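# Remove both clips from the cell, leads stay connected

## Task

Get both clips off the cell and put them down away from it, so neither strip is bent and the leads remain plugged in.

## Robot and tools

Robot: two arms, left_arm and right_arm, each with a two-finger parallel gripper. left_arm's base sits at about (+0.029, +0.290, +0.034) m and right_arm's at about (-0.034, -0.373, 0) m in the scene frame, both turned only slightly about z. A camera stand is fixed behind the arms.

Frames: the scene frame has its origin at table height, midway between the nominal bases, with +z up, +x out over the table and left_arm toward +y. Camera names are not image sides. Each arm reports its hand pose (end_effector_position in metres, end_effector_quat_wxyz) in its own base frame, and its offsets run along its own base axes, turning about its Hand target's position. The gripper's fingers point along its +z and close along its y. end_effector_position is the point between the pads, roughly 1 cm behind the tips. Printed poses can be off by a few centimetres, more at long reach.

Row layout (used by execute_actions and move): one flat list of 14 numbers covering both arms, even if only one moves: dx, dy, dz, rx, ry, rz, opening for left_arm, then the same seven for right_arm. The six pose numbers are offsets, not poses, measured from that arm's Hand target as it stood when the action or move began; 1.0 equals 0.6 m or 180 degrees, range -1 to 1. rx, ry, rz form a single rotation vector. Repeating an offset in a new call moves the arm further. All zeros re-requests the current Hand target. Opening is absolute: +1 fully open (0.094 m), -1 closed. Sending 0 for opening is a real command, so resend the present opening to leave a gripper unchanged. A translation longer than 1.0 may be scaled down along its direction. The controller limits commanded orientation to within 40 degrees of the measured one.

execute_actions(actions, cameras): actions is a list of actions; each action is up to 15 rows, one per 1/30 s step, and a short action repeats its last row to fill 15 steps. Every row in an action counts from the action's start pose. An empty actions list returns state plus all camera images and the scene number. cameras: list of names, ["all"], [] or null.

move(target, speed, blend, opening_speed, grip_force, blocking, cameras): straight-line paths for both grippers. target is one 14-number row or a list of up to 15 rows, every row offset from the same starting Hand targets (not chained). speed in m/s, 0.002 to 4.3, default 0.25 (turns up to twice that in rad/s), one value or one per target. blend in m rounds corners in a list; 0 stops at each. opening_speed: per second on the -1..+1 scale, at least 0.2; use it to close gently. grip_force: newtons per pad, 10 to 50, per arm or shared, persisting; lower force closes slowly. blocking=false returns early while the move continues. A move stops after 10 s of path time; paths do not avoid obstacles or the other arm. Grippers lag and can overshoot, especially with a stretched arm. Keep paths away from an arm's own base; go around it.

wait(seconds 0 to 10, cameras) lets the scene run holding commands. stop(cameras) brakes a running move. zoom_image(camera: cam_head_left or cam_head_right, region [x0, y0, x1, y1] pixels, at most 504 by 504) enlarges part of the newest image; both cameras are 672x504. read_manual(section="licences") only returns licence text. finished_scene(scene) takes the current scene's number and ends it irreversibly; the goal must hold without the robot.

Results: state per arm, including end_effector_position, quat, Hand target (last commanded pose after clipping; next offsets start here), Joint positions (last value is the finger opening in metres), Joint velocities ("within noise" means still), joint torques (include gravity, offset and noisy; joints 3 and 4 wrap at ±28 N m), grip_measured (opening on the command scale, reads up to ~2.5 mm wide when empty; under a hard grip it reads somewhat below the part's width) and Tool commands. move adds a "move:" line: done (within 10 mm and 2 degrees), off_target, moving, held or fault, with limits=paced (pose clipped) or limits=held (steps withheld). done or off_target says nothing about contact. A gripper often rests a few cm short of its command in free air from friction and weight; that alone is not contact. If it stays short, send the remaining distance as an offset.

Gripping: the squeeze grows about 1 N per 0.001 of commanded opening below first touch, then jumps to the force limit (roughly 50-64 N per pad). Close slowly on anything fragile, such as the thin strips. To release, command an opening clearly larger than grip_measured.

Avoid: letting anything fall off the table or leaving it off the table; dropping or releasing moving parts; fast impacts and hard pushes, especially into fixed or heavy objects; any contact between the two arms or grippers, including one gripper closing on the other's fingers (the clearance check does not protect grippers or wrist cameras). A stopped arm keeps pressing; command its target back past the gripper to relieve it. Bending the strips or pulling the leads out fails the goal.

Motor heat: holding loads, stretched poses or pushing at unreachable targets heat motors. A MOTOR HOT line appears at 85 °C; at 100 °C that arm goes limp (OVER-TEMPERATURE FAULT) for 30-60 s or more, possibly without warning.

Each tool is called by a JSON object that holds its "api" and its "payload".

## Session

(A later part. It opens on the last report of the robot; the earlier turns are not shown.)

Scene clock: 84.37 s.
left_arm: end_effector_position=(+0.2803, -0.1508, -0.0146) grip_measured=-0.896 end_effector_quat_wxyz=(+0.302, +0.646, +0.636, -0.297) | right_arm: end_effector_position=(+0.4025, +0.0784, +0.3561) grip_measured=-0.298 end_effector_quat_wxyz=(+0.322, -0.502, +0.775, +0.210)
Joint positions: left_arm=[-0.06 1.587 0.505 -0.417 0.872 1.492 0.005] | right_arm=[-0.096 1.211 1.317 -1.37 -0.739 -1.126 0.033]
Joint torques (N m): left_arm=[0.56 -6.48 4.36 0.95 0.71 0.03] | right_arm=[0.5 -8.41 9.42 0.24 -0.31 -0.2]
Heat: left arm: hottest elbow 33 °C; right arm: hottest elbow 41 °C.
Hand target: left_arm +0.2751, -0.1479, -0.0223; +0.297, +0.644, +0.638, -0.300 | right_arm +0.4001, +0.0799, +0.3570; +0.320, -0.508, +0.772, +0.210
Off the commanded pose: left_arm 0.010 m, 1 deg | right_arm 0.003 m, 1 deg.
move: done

{"api": "move", "payload": {"target": [0,0,-0.009,0,0,0,-0.95,0,0,0,0,0,0,-0.3], "speed": 0.03, "cameras": ["all"]}}

{"api": "zoom_image", "payload": {"camera": "cam_head_left", "region": [230, 310, 310, 370]}}

Scene clock: 86.47 s.
left_arm: end_effector_position=(+0.2818, -0.1519, -0.0156) grip_measured=-0.896 end_effector_quat_wxyz=(+0.307, +0.646, +0.633, -0.298) | right_arm: end_effector_position=(+0.4025, +0.0784, +0.3561) grip_measured=-0.298 end_effector_quat_wxyz=(+0.322, -0.502, +0.775, +0.210)
Joint positions: left_arm=[-0.06 1.596 0.505 -0.4 0.881 1.493 0.005] | right_arm=[-0.096 1.211 1.317 -1.37 -0.739 -1.126 0.033]
Joint torques (N m): left_arm=[0.09 -6.48 3.9 1.16 0.31 0.13] | right_arm=[0.5 -8.47 9.44 0.24 -0.31 -0.2]
Heat: left arm: hottest elbow 33 °C; right arm: hottest elbow 41 °C.
Hand target: left_arm +0.2751, -0.1479, -0.0277; +0.297, +0.644, +0.638, -0.300 | right_arm +0.4001, +0.0799, +0.3570; +0.320, -0.508, +0.772, +0.210
Off the commanded pose: left_arm 0.014 m, 1 deg | right_arm 0.003 m, 1 deg.
move: off_target (left_arm)

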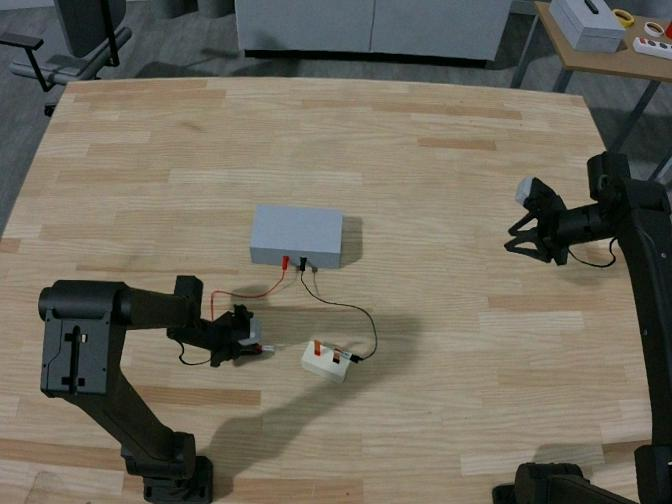

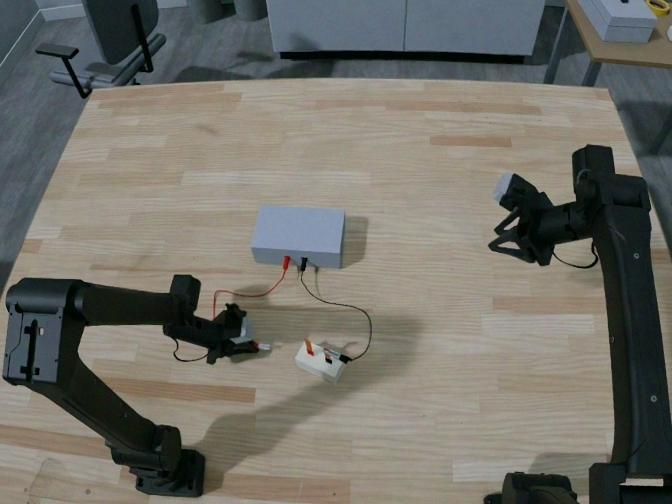

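Scaled by 6.300.

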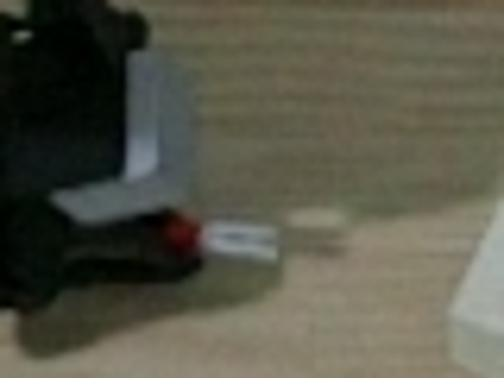

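Contact. Relieve, open, retreat (and start moving the right arm).

{"api": "move", "payload": {"target": [0,0,0.017,0,0,0,-0.95,0,0,0,0,0,0,-0.3], "speed": 0.03}}

{"api": "move", "payload": {"target": [0,0,0,0,0,0,-0.4,0,0,0,0,0,0,-0.3], "opening_speed": 0.3, "cameras": ["all"]}}

{"api": "zoom_image", "payload": {"camera": "cam_head_left", "region": [200, 280, 300, 365]}}

{"api": "zoom_image", "payload": {"camera": "cam_head_right", "region": [200, 280, 300, 365]}}

Scene clock: 89.60 s.
left_arm: end_effector_position=(+0.2793, -0.1518, -0.0155) grip_measured=-0.896 end_effector_quat_wxyz=(+0.303, +0.644, +0.635, -0.302) | right_arm: end_effector_position=(+0.4025, +0.0784, +0.3561) grip_measured=-0.298 end_effector_quat_wxyz=(+0.322, -0.502, +0.775, +0.210)
Joint positions: left_arm=[-0.06 1.595 0.505 -0.414 0.881 1.493 0.005] | right_arm=[-0.096 1.211 1.317 -1.37 -0.739 -1.126 0.033]
Joint torques (N m): left_arm=[0.79 -8.94 4.38 0.28 0.35 0.06] | right_arm=[0.5 -8.41 9.43 0.24 -0.32 -0.2]
Heat: left arm: hottest elbow 33 °C; right arm: hottest elbow 41 °C.
Hand target: left_arm +0.2751, -0.1479, -0.0174; +0.297, +0.644, +0.638, -0.300 | right_arm +0.4001, +0.0799, +0.3570; +0.320, -0.508, +0.772, +0.210
Off the commanded pose: left_arm 0.006 m, 1 deg | right_arm 0.003 m, 1 deg.
move: done

Scene clock: 91.63 s.
left_arm: end_effector_position=(+0.2781, -0.1519, -0.0151) grip_measured=-0.403 end_effector_quat_wxyz=(+0.301, +0.643, +0.635, -0.304) | right_arm: end_effector_position=(+0.4025, +0.0784, +0.3561) grip_measured=-0.298 end_effector_quat_wxyz=(+0.322, -0.502, +0.775, +0.210)
Joint positions: left_arm=[-0.06 1.594 0.505 -0.422 0.883 1.495 0.028] | right_arm=[-0.096 1.211 1.317 -1.37 -0.739 -1.126 0.033]
Joint torques (N m): left_arm=[-0.62 -9.17 4.78 0.32 0.22 0.05] | right_arm=[0.5 -8.41 9.44 0.25 -0.31 -0.2]
Heat: left arm: hottest elbow 33 °C; right arm: hottest elbow 41 °C.
Hand target: left_arm +0.2751, -0.1479, -0.0176; +0.297, +0.644, +0.638, -0.300 | right_arm +0.4001, +0.0799, +0.3570; +0.320, -0.508, +0.772, +0.210
Off the commanded pose: left_arm 0.005 m, 1 deg | right_arm 0.003 m, 1 deg.
move: done

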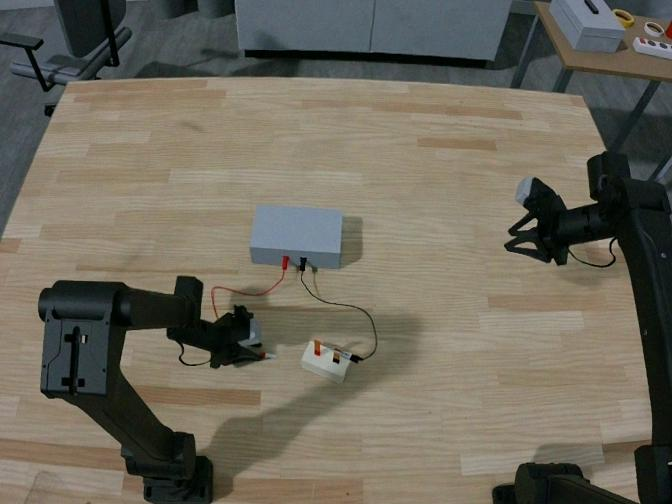

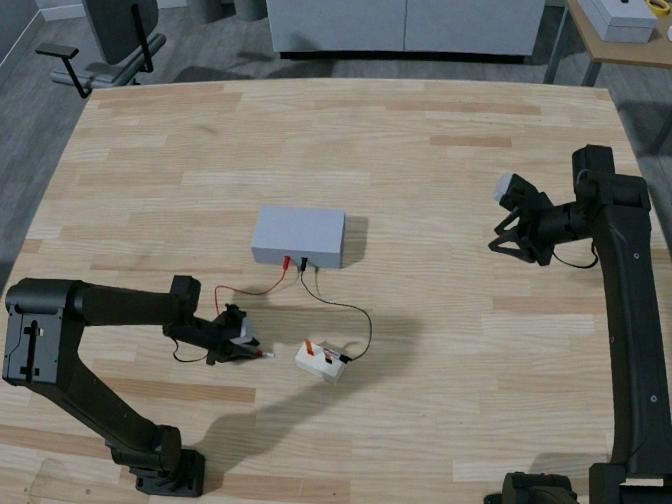

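Scaled by 5.040.

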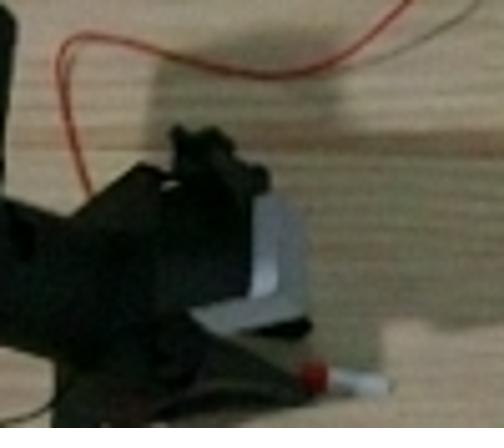

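Scaled by 5.040.

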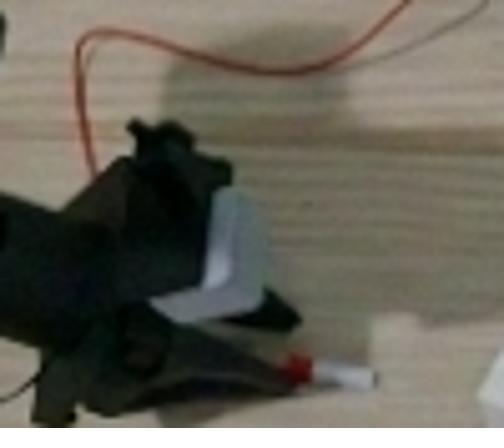

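{"api": "move", "payload": {"target": [[0,0.11,0.092,0,0,0,-0.4,0,0,0,0,0,0,-0.3],[-0.02,0.18,0.3,0,0,0,-0.4,0,0,0,0,0,0,-0.3]], "speed": [0.07,0.2], "blend": [0.02,0], "cameras": ["all"]}}

{"api": "zoom_image", "payload": {"camera": "cam_head_left", "region": [300, 330, 380, 390]}}

{"api": "zoom_image", "payload": {"camera": "cam_head_right", "region": [290, 330, 370, 390]}}

Scene clock: 97.70 s.
left_arm: end_effector_position=(+0.2528, -0.0455, +0.1526) grip_measured=-0.402 end_effector_quat_wxyz=(+0.290, +0.636, +0.642, -0.314) | right_arm: end_effector_position=(+0.4025, +0.0784, +0.3561) grip_measured=-0.298 end_effector_quat_wxyz=(+0.322, -0.502, +0.775, +0.210)
Joint positions: left_arm=[0.334 1.246 0.754 -1.492 0.805 2.073 0.028] | right_arm=[-0.096 1.211 1.317 -1.37 -0.739 -1.126 0.033]
Joint torques (N m): left_arm=[-0.38 -7.36 11.97 -0.88 0.53 0.03] | right_arm=[0.5 -8.35 9.43 0.24 -0.32 -0.2]
Heat: left arm: hottest elbow 33 °C; right arm: hottest elbow 41 °C.
Hand target: left_arm +0.2631, -0.0399, +0.1625; +0.297, +0.644, +0.638, -0.300 | right_arm +0.4001, +0.0799, +0.3570; +0.320, -0.508, +0.772, +0.210
Off the commanded pose: left_arm 0.015 m, 2 deg | right_arm 0.003 m, 1 deg.
move: off_target (left_arm)

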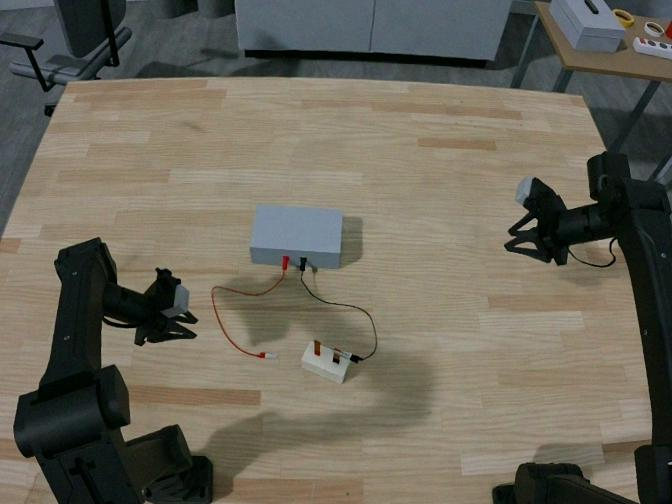

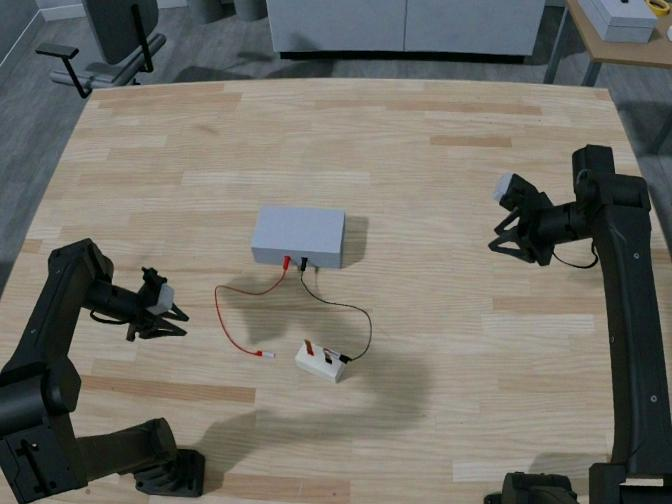

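Scaled by 6.300.

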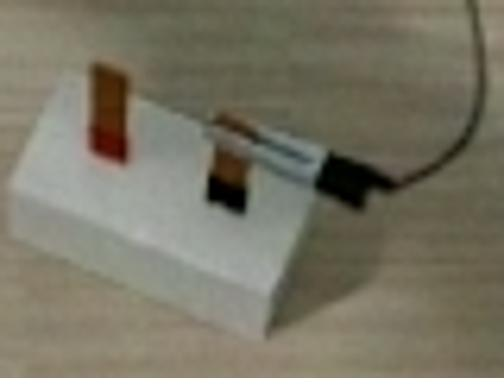

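Scaled by 6.300.

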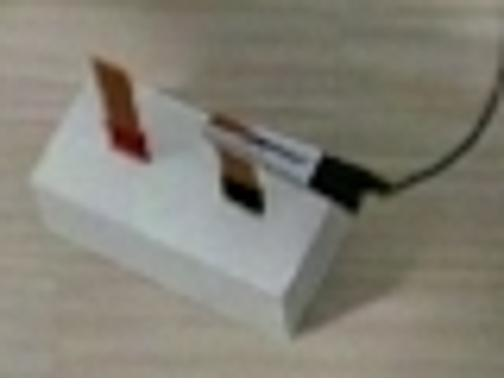

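{"api": "move", "payload": {"target": [0,0,0,0,0,0,-0.4,-0.172,0.3835,-0.328,0,0,-0.0195,-0.2], "cameras": ["all"]}}

{"api": "zoom_image", "payload": {"camera": "cam_head_left", "region": [330, 320, 410, 380]}}

{"api": "zoom_image", "payload": {"camera": "cam_head_right", "region": [320, 320, 400, 380]}}

Scene clock: 107.07 s.
left_arm: end_effector_position=(+0.2528, -0.0455, +0.1526) grip_measured=-0.402 end_effector_quat_wxyz=(+0.290, +0.636, +0.642, -0.314) | right_arm: end_effector_position=(+0.2920, +0.3064, +0.1543) grip_measured=-0.202 end_effector_quat_wxyz=(+0.315, -0.491, +0.788, +0.197)
Joint positions: left_arm=[0.334 1.246 0.754 -1.492 0.805 2.074 0.028] | right_arm=[0.694 1.119 0.673 -0.409 -0.287 -0.312 0.037]
Joint torques (N m): left_arm=[-0.5 -6.71 11.88 -0.81 0.5 0.08] | right_arm=[0.21 -6.24 9.42 1.99 0.03 0.09]
Heat: left arm: hottest elbow 34 °C; right arm: hottest elbow 41 °C.
Hand target: left_arm +0.2631, -0.0399, +0.1625; +0.297, +0.644, +0.638, -0.300 | right_arm +0.2968, +0.3100, +0.1602; +0.326, -0.484, +0.787, +0.200
Off the commanded pose: left_arm 0.015 m, 2 deg | right_arm 0.008 m, 1 deg.
move: off_target (left_arm)

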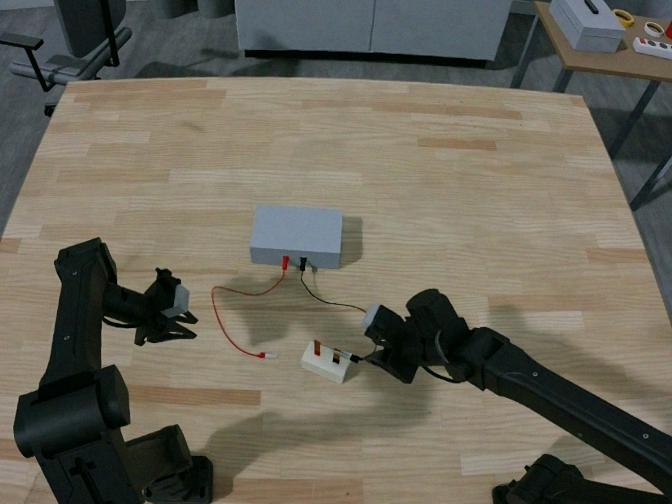

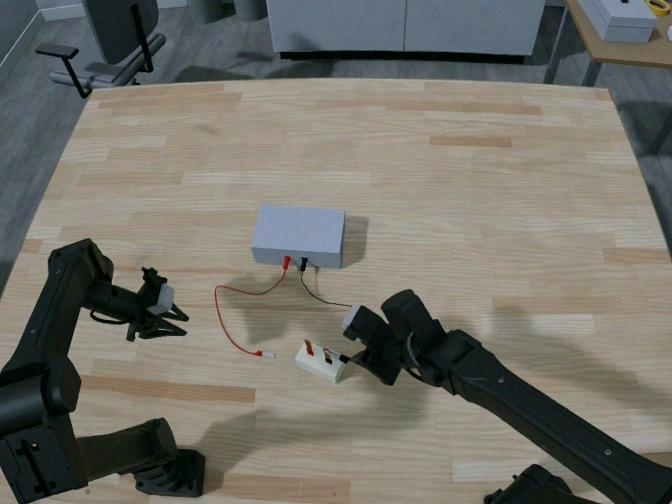

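Scaled by 6.300.

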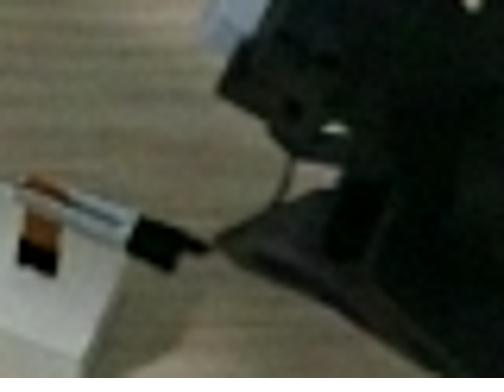

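Scaled by 6.300.

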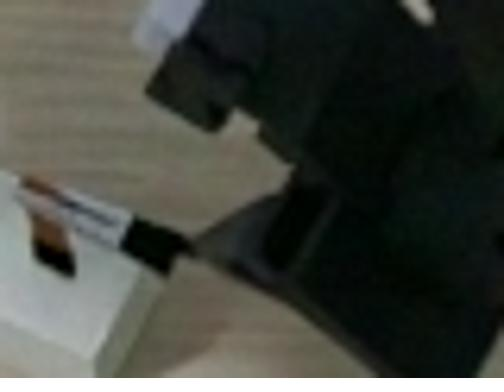

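{"api": "move", "payload": {"target": [0,0,0,0,0,0,-0.4,0.018,0.036,-0.02,0,0,0,-0.2], "speed": 0.1, "cameras": ["all"]}}

{"api": "zoom_image", "payload": {"camera": "cam_head_left", "region": [330, 325, 394, 373]}}

{"api": "zoom_image", "payload": {"camera": "cam_head_right", "region": [318, 325, 382, 373]}}

Scene clock: 114.30 s.
left_arm: end_effector_position=(+0.2528, -0.0455, +0.1526) grip_measured=-0.402 end_effector_quat_wxyz=(+0.290, +0.636, +0.642, -0.314) | right_arm: end_effector_position=(+0.2984, +0.3180, +0.1322) grip_measured=-0.202 end_effector_quat_wxyz=(+0.307, -0.487, +0.794, +0.194)
Joint positions: left_arm=[0.334 1.246 0.754 -1.492 0.805 2.074 0.028] | right_arm=[0.712 1.197 0.673 -0.345 -0.268 -0.29 0.037]
Joint torques (N m): left_arm=[0.09 -7.59 12.05 -0.9 0.52 0.12] | right_arm=[1.03 -6.71 11.18 1.99 0.04 0.12]
Heat: left arm: hottest elbow 35 °C; right arm: hottest elbow 42 °C.
Hand target: left_arm +0.2631, -0.0399, +0.1625; +0.297, +0.644, +0.638, -0.300 | right_arm +0.3076, +0.3316, +0.1482; +0.326, -0.484, +0.787, +0.200
Off the commanded pose: left_arm 0.015 m, 2 deg | right_arm 0.023 m, 2 deg.
move: off_target (left_arm, right_arm)

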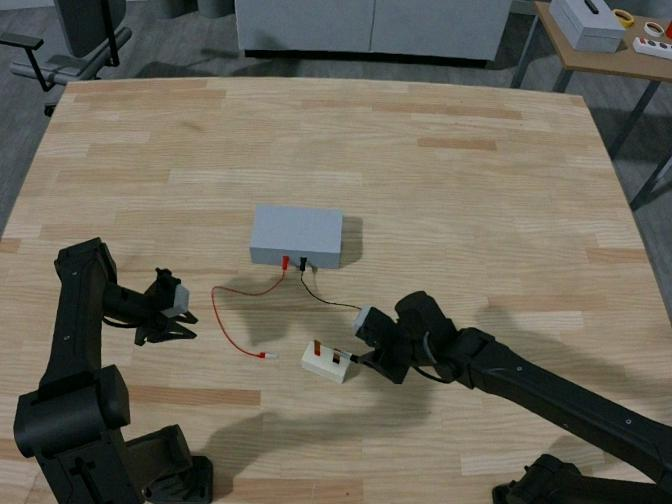

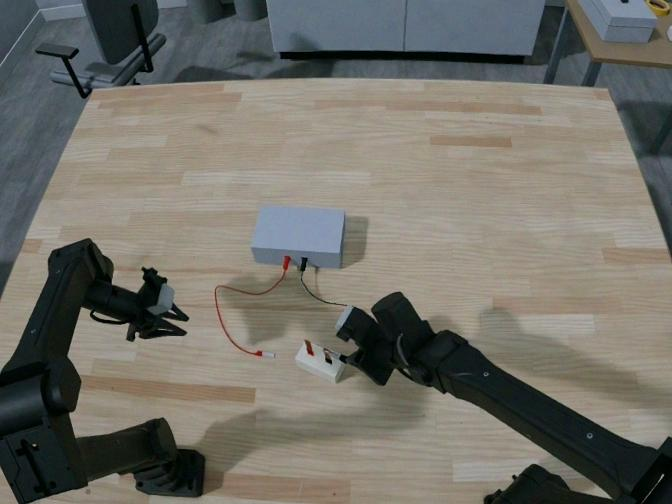

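Scaled by 7.875.

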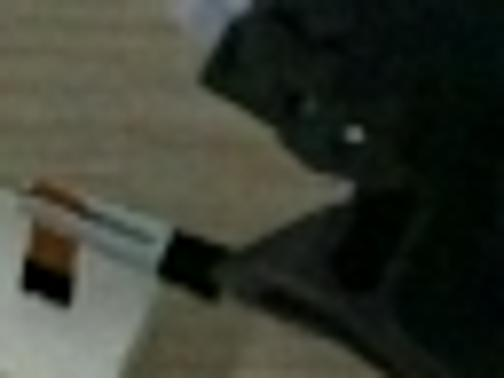

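Scaled by 7.875.

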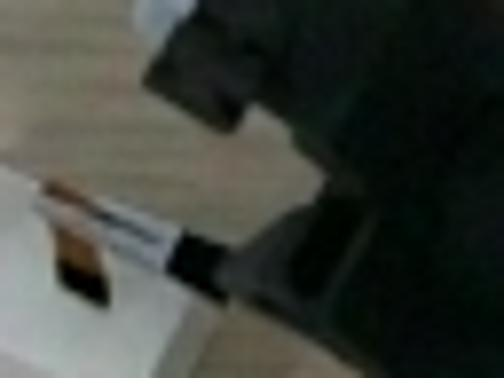

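{"api": "move", "payload": {"target": [[0,0,0,0,0,0,-0.4,0.0,0.022,0.005,0,0,0,-0.2],[0,0,0,0,0,0,-0.4,0.0,0.022,-0.03,0,0,0,-0.2]], "speed": 0.08, "cameras": ["all"]}}

{"api": "zoom_image", "payload": {"camera": "cam_head_left", "region": [330, 325, 394, 373]}}

{"api": "zoom_image", "payload": {"camera": "cam_head_right", "region": [318, 325, 382, 373]}}

Scene clock: 120.23 s.
left_arm: end_effector_position=(+0.2528, -0.0455, +0.1526) grip_measured=-0.402 end_effector_quat_wxyz=(+0.290, +0.636, +0.642, -0.314) | right_arm: end_effector_position=(+0.3035, +0.3351, +0.1230) grip_measured=-0.202 end_effector_quat_wxyz=(+0.315, -0.487, +0.791, +0.195)
Joint positions: left_arm=[0.334 1.246 0.754 -1.492 0.805 2.074 0.028] | right_arm=[0.741 1.253 0.681 -0.274 -0.248 -0.268 0.037]
Joint torques (N m): left_arm=[-0.21 -6.83 11.9 -0.75 0.51 0.09] | right_arm=[1.03 -7.24 9.66 2.03 0.06 0.11]
Heat: left arm: hottest elbow 35 °C; right arm: hottest elbow 44 °C.
Hand target: left_arm +0.2631, -0.0399, +0.1625; +0.297, +0.644, +0.638, -0.300 | right_arm +0.3077, +0.3448, +0.1303; +0.326, -0.484, +0.787, +0.200
Off the commanded pose: left_arm 0.015 m, 2 deg | right_arm 0.013 m, 1 deg.
move: off_target (left_arm, right_arm)

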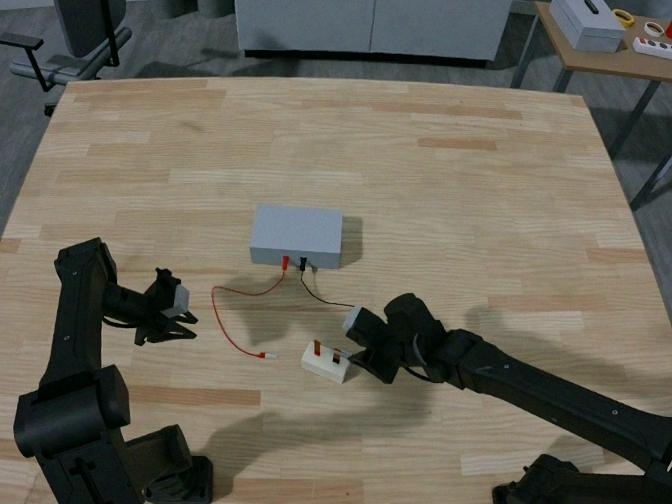

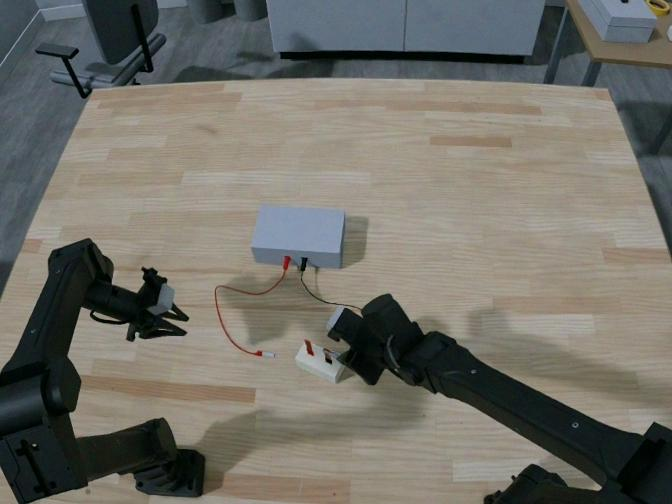

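Scaled by 7.875.

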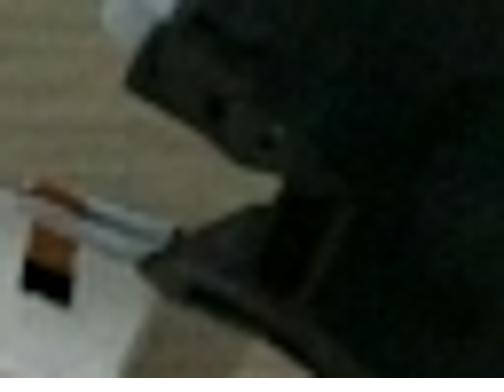

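Scaled by 7.875.

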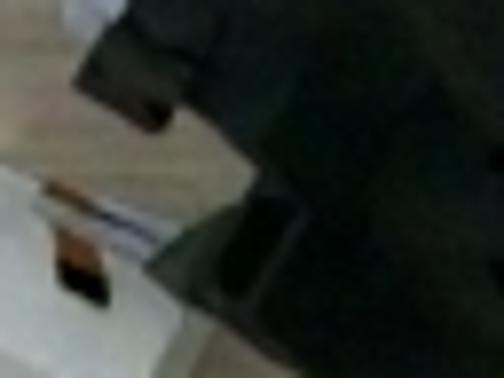

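{"api": "move", "payload": {"target": [0,0,0,0,0,0,-0.4,-0.018,0.0,0.005,0,0,0,-0.1], "speed": 0.08, "cameras": ["all"]}}

{"api": "zoom_image", "payload": {"camera": "cam_head_left", "region": [330, 325, 394, 373]}}

{"api": "zoom_image", "payload": {"camera": "cam_head_right", "region": [318, 325, 382, 373]}}

Scene clock: 126.73 s.
left_arm: end_effector_position=(+0.2528, -0.0455, +0.1526) grip_measured=-0.402 end_effector_quat_wxyz=(+0.290, +0.636, +0.642, -0.314) | right_arm: end_effector_position=(+0.2981, +0.3402, +0.1250) grip_measured=-0.102 end_effector_quat_wxyz=(+0.316, -0.487, +0.790, +0.195)
Joint positions: left_arm=[0.334 1.246 0.754 -1.492 0.805 2.074 0.028] | right_arm=[0.763 1.247 0.681 -0.274 -0.233 -0.252 0.042]
Joint torques (N m): left_arm=[-0.5 -6.95 11.84 -0.91 0.56 0.11] | right_arm=[1.03 -9 8.54 1.72 0.07 0.12]
Heat: left arm: hottest elbow 36 °C; right arm: hottest elbow 44 °C.
Hand target: left_arm +0.2631, -0.0399, +0.1625; +0.297, +0.644, +0.638, -0.300 | right_arm +0.2968, +0.3448, +0.1333; +0.326, -0.484, +0.787, +0.200
Off the commanded pose: left_arm 0.015 m, 2 deg | right_arm 0.010 m, 1 deg.
move: off_target (left_arm)

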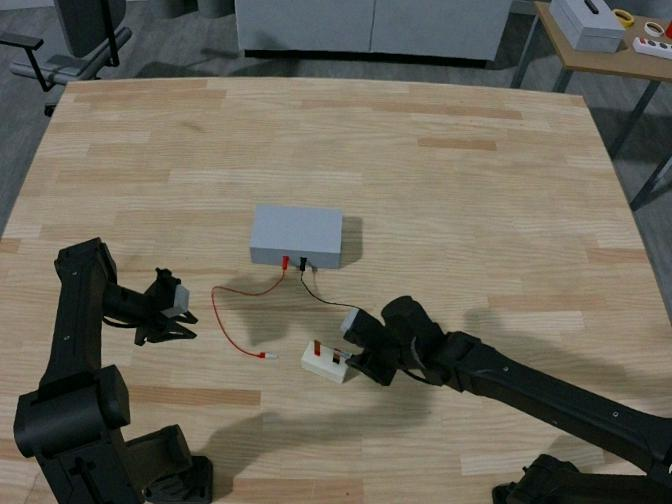

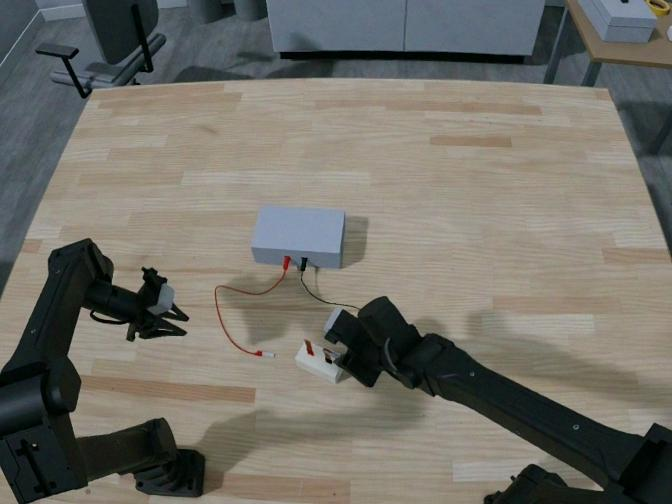

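Scaled by 7.875.

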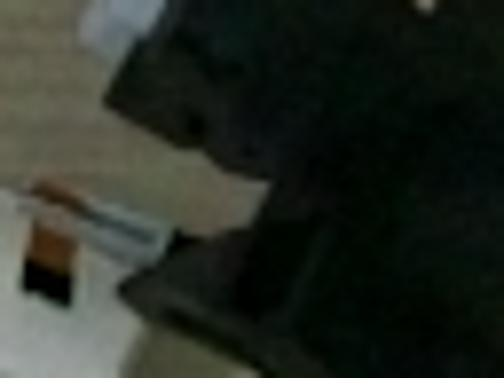

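Scaled by 7.875.

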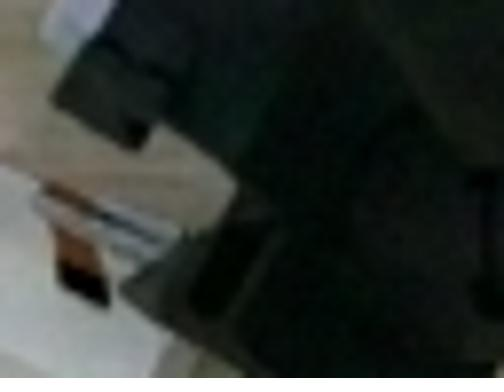

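{"api": "move", "payload": {"target": [0,0,0,0,0,0,-0.4,-0.002,-0.010,-0.02,0,0,0,-0.1], "speed": 0.06, "cameras": ["all"]}}

{"api": "zoom_image", "payload": {"camera": "cam_head_left", "region": [330, 325, 394, 373]}}

{"api": "zoom_image", "payload": {"camera": "cam_head_right", "region": [318, 325, 382, 373]}}

Scene clock: 130.87 s.
left_arm: end_effector_position=(+0.2528, -0.0455, +0.1526) grip_measured=-0.402 end_effector_quat_wxyz=(+0.290, +0.636, +0.642, -0.314) | right_arm: end_effector_position=(+0.2927, +0.3355, +0.1145) grip_measured=-0.102 end_effector_quat_wxyz=(+0.314, -0.487, +0.791, +0.196)
Joint positions: left_arm=[0.334 1.246 0.754 -1.492 0.805 2.074 0.028] | right_arm=[0.763 1.247 0.65 -0.245 -0.235 -0.251 0.042]
Joint torques (N m): left_arm=[0.03 -7 11.96 -0.96 0.48 0.07] | right_arm=[0.21 -8.18 8.43 2.09 -0.13 0.02]
Heat: left arm: hottest elbow 36 °C; right arm: hottest elbow 44 °C.
Hand target: left_arm +0.2631, -0.0399, +0.1625; +0.297, +0.644, +0.638, -0.300 | right_arm +0.2956, +0.3388, +0.1212; +0.326, -0.484, +0.787, +0.200
Off the commanded pose: left_arm 0.015 m, 2 deg | right_arm 0.008 m, 2 deg.
move: off_target (left_arm)

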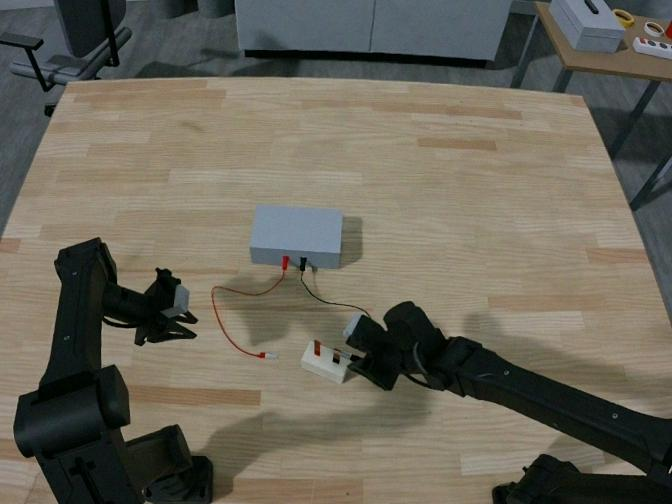

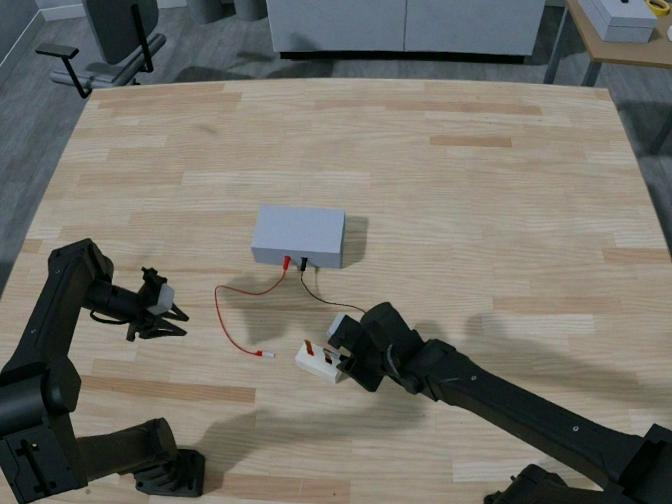

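Scaled by 7.875.

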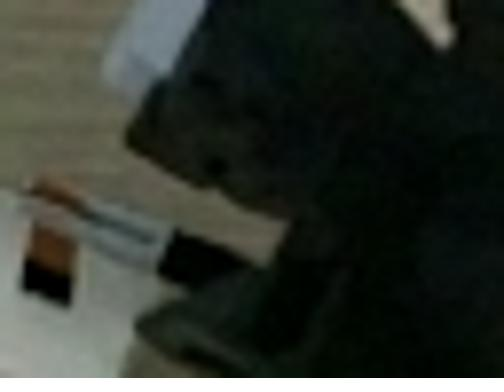

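Scaled by 7.875.

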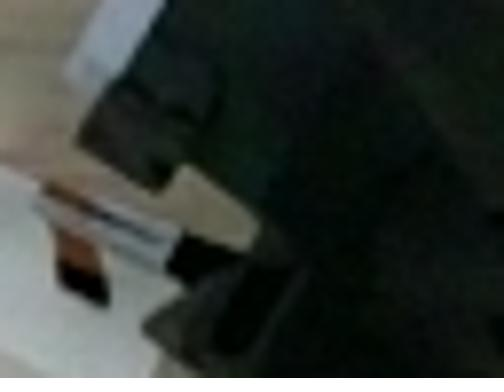

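{"api": "move", "payload": {"target": [0,0,0,0,0,0,-0.4,0.012,0.002,-0.02,0,0,0,-0.1], "speed": 0.06, "cameras": ["all"]}}

{"api": "zoom_image", "payload": {"camera": "cam_head_left", "region": [330, 325, 394, 373]}}

{"api": "zoom_image", "payload": {"camera": "cam_head_right", "region": [318, 325, 382, 373]}}

Scene clock: 135.27 s.
left_arm: end_effector_position=(+0.2528, -0.0455, +0.1526) grip_measured=-0.402 end_effector_quat_wxyz=(+0.290, +0.636, +0.642, -0.314) | right_arm: end_effector_position=(+0.2969, +0.3402, +0.1098) grip_measured=-0.102 end_effector_quat_wxyz=(+0.320, -0.487, +0.788, +0.200)
Joint positions: left_arm=[0.334 1.246 0.754 -1.492 0.805 2.074 0.028] | right_arm=[0.761 1.273 0.648 -0.203 -0.243 -0.251 0.042]
Joint torques (N m): left_arm=[-0.32 -6.3 11.74 -0.94 0.47 0.14] | right_arm=[-0.62 -7.06 8.24 2.04 -0.14 -0.08]
Heat: left arm: hottest elbow 36 °C; right arm: hottest elbow 44 °C.
Hand target: left_arm +0.2631, -0.0399, +0.1625; +0.297, +0.644, +0.638, -0.300 | right_arm +0.3028, +0.3401, +0.1093; +0.326, -0.484, +0.787, +0.200
Off the commanded pose: left_arm 0.015 m, 2 deg | right_arm 0.006 m, 1 deg.
move: off_target (left_arm)

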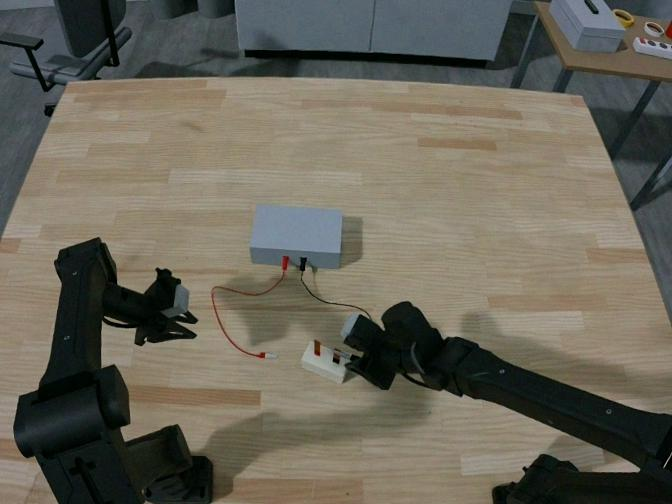

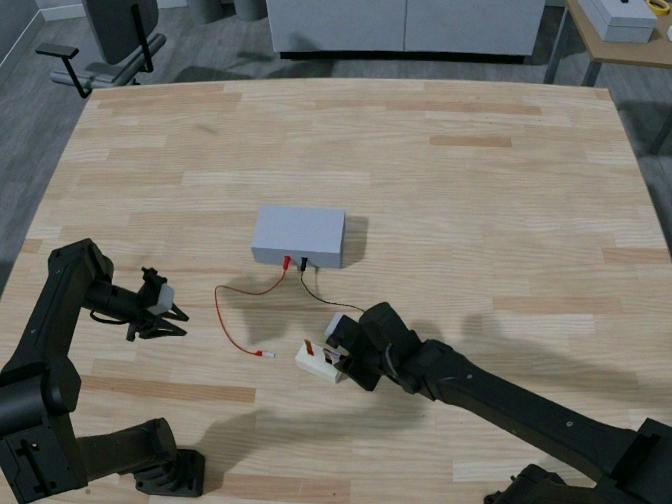

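Scaled by 7.875.

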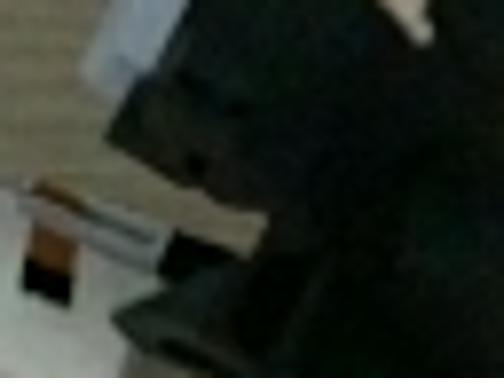

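Scaled by 7.875.

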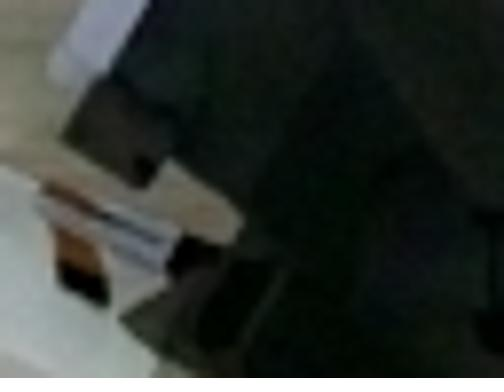

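{"api": "move", "payload": {"target": [0,0,0,0,0,0,-0.4,0.003,-0.010,-0.015,0,0,0,-0.15], "speed": 0.06, "cameras": ["all"]}}

{"api": "zoom_image", "payload": {"camera": "cam_head_left", "region": [330, 325, 394, 373]}}

{"api": "zoom_image", "payload": {"camera": "cam_head_right", "region": [318, 325, 382, 373]}}

Scene clock: 139.77 s.
left_arm: end_effector_position=(+0.2528, -0.0455, +0.1526) grip_measured=-0.402 end_effector_quat_wxyz=(+0.290, +0.636, +0.642, -0.314) | right_arm: end_effector_position=(+0.2990, +0.3346, +0.1022) grip_measured=-0.148 end_effector_quat_wxyz=(+0.320, -0.483, +0.789, +0.202)
Joint positions: left_arm=[0.334 1.246 0.754 -1.492 0.805 2.074 0.028] | right_arm=[0.745 1.282 0.629 -0.175 -0.255 -0.253 0.04]
Joint torques (N m): left_arm=[0.03 -6.83 11.95 -0.79 0.53 0.16] | right_arm=[-0.67 -6.77 8.06 1.99 -0.15 -0.2]
Heat: left arm: hottest elbow 37 °C; right arm: hottest elbow 44 °C.
Hand target: left_arm +0.2631, -0.0399, +0.1625; +0.297, +0.644, +0.638, -0.300 | right_arm +0.3047, +0.3340, +0.1003; +0.326, -0.484, +0.787, +0.200
Off the commanded pose: left_arm 0.015 m, 2 deg | right_arm 0.006 m, 1 deg.
move: off_target (left_arm)

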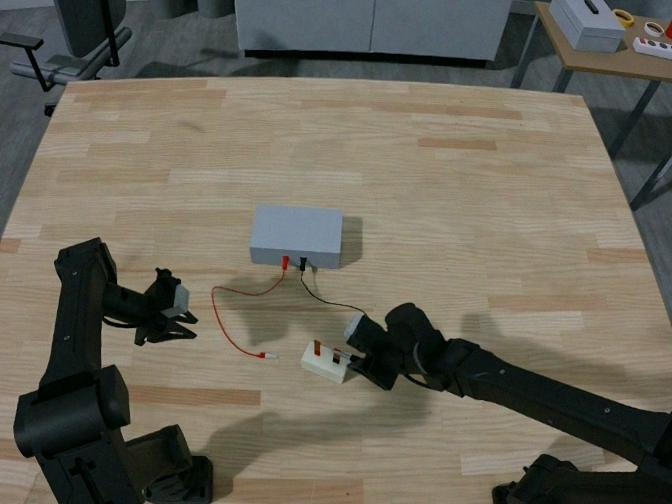

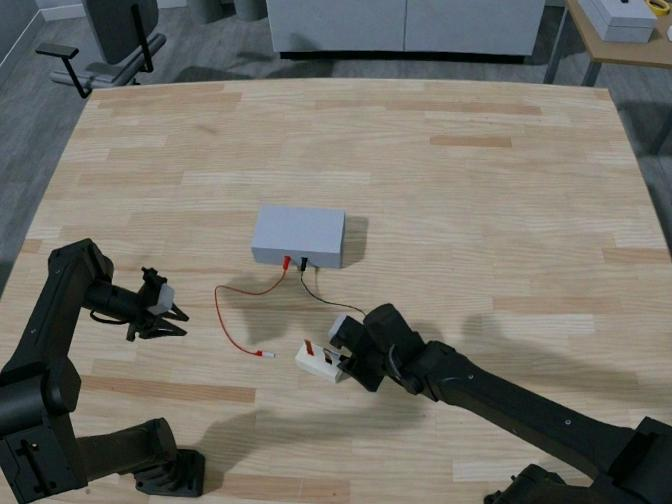

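Scaled by 7.875.

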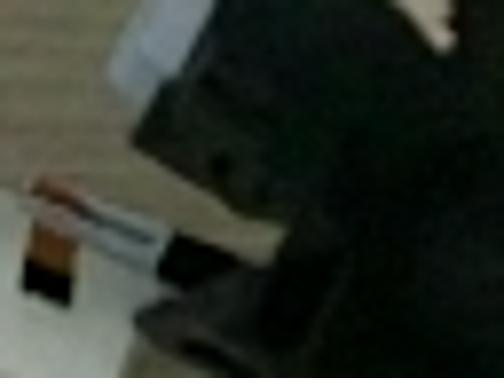

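Scaled by 7.875.

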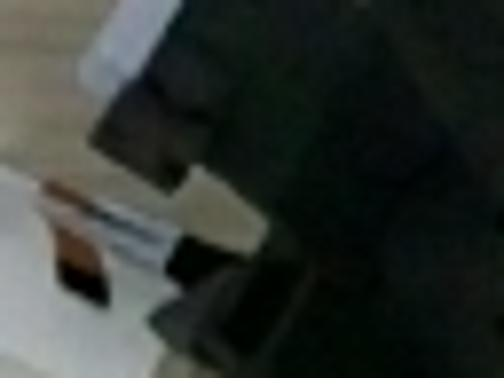

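{"api": "move", "payload": {"target": [0,0,0,0,0,0,-0.4,-0.004,0,0,0,0,0,-0.65], "opening_speed": 0.4, "cameras": ["all"]}}

{"api": "zoom_image", "payload": {"camera": "cam_head_left", "region": [330, 325, 394, 373]}}

{"api": "zoom_image", "payload": {"camera": "cam_head_right", "region": [318, 325, 382, 373]}}

Scene clock: 143.10 s.
left_arm: end_effector_position=(+0.2528, -0.0455, +0.1526) grip_measured=-0.402 end_effector_quat_wxyz=(+0.290, +0.636, +0.642, -0.314) | right_arm: end_effector_position=(+0.2977, +0.3337, +0.1005) grip_measured=-0.647 end_effector_quat_wxyz=(+0.319, -0.483, +0.790, +0.202)
Joint positions: left_arm=[0.334 1.246 0.754 -1.492 0.805 2.074 0.028] | right_arm=[0.745 1.282 0.626 -0.175 -0.255 -0.253 0.017]
Joint torques (N m): left_arm=[-0.67 -6.95 11.96 -0.8 0.54 0.11] | right_arm=[-0.32 -7.18 7.97 1.99 0.03 -0.16]
Heat: left arm: hottest elbow 37 °C; right arm: hottest elbow 44 °C.
Hand target: left_arm +0.2631, -0.0399, +0.1625; +0.297, +0.644, +0.638, -0.300 | right_arm +0.3022, +0.3340, +0.1002; +0.326, -0.484, +0.787, +0.200
Off the commanded pose: left_arm 0.015 m, 2 deg | right_arm 0.005 m, 1 deg.
move: off_target (left_arm)

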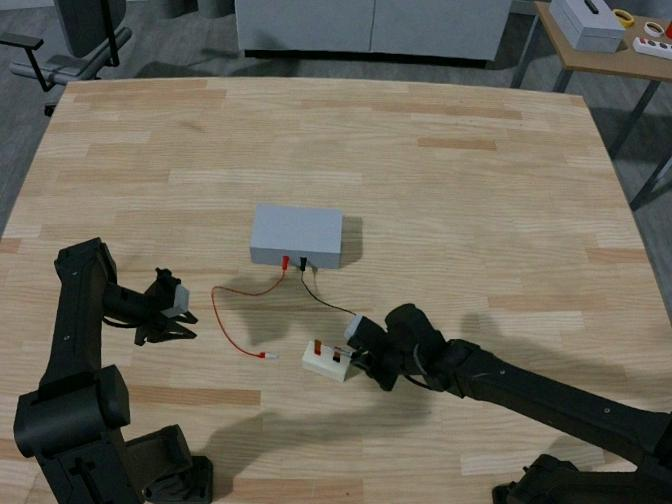

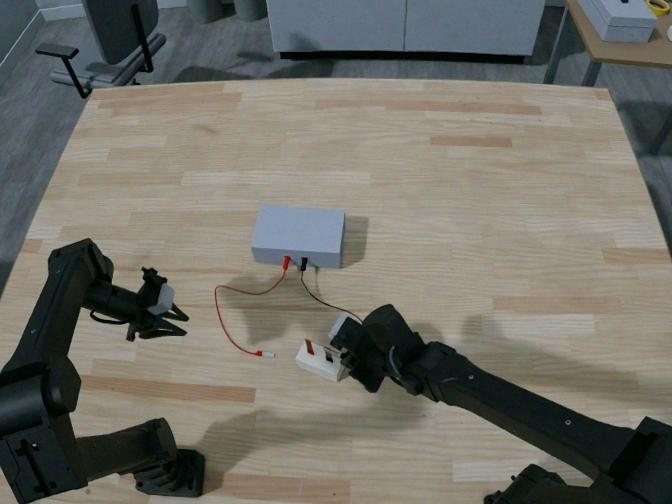

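Scaled by 7.875.

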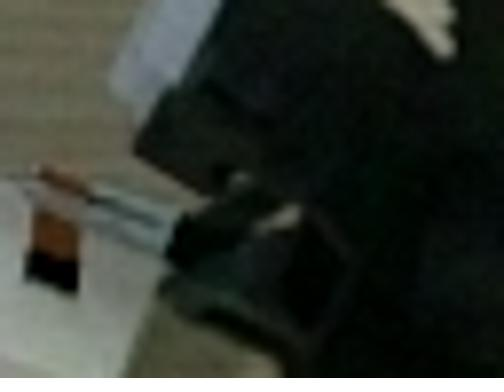

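Scaled by 7.875.

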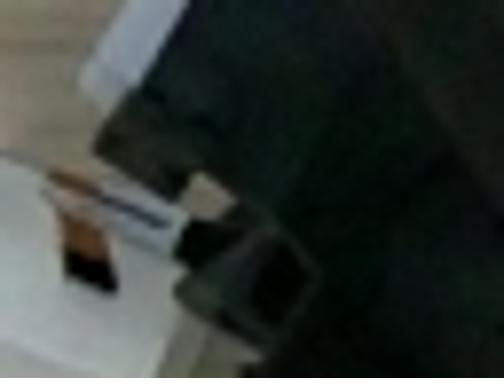

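{"api": "move", "payload": {"target": [0,0,0,0,0,0,-0.4,-0.003,0,0,0,0,0,-0.92], "opening_speed": 0.3, "cameras": ["all"]}}

{"api": "zoom_image", "payload": {"camera": "cam_head_left", "region": [328, 335, 376, 371]}}

{"api": "zoom_image", "payload": {"camera": "cam_head_right", "region": [318, 335, 366, 371]}}

Scene clock: 146.57 s.
left_arm: end_effector_position=(+0.2528, -0.0455, +0.1526) grip_measured=-0.402 end_effector_quat_wxyz=(+0.290, +0.636, +0.642, -0.314) | right_arm: end_effector_position=(+0.2965, +0.3322, +0.0982) grip_measured=-0.839 end_effector_quat_wxyz=(+0.317, -0.483, +0.791, +0.201)
Joint positions: left_arm=[0.334 1.246 0.754 -1.492 0.805 2.074 0.028] | right_arm=[0.745 1.282 0.621 -0.174 -0.253 -0.253 0.008]
Joint torques (N m): left_arm=[0.26 -7.47 11.78 -0.8 0.51 0.06] | right_arm=[0.03 -7.47 8.08 2 0.05 -0.12]
Heat: left arm: hottest elbow 37 °C; right arm: hottest elbow 44 °C.
Hand target: left_arm +0.2631, -0.0399, +0.1625; +0.297, +0.644, +0.638, -0.300 | right_arm +0.3004, +0.3339, +0.1002; +0.326, -0.484, +0.787, +0.200
Off the commanded pose: left_arm 0.015 m, 2 deg | right_arm 0.005 m, 1 deg.
move: off_target (left_arm)

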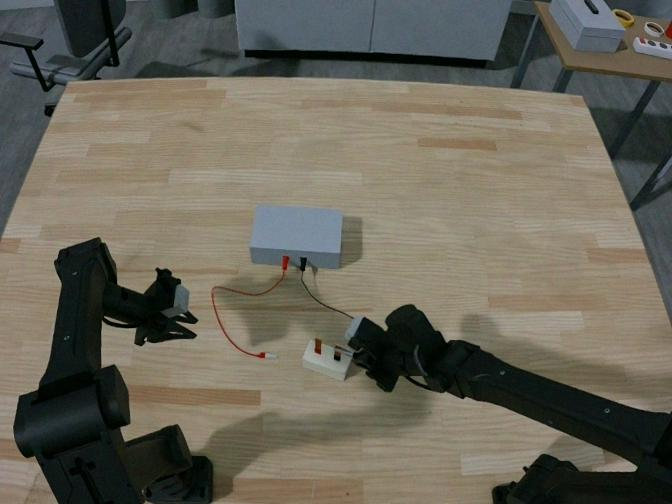

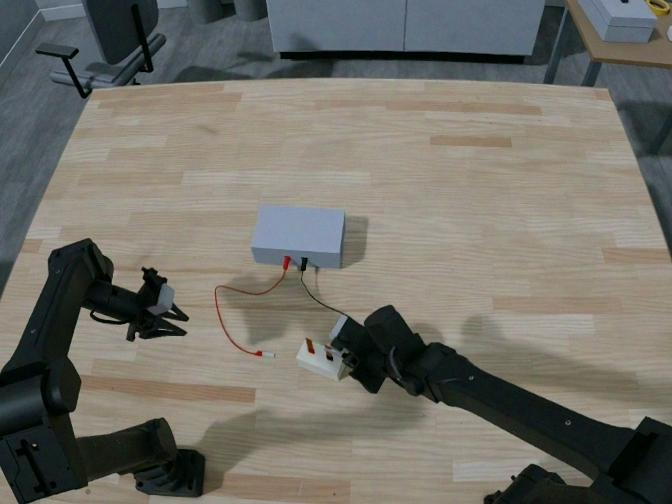

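Scaled by 10.500.

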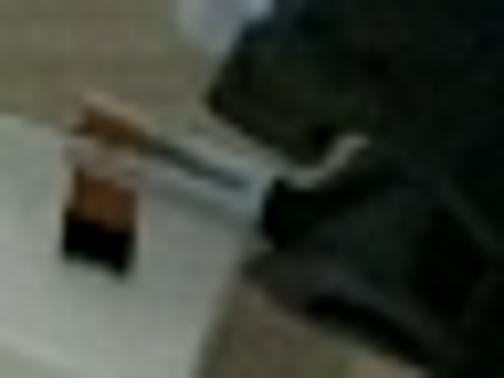

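Scaled by 10.500.

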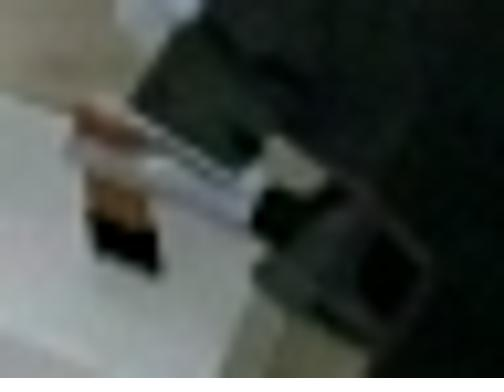

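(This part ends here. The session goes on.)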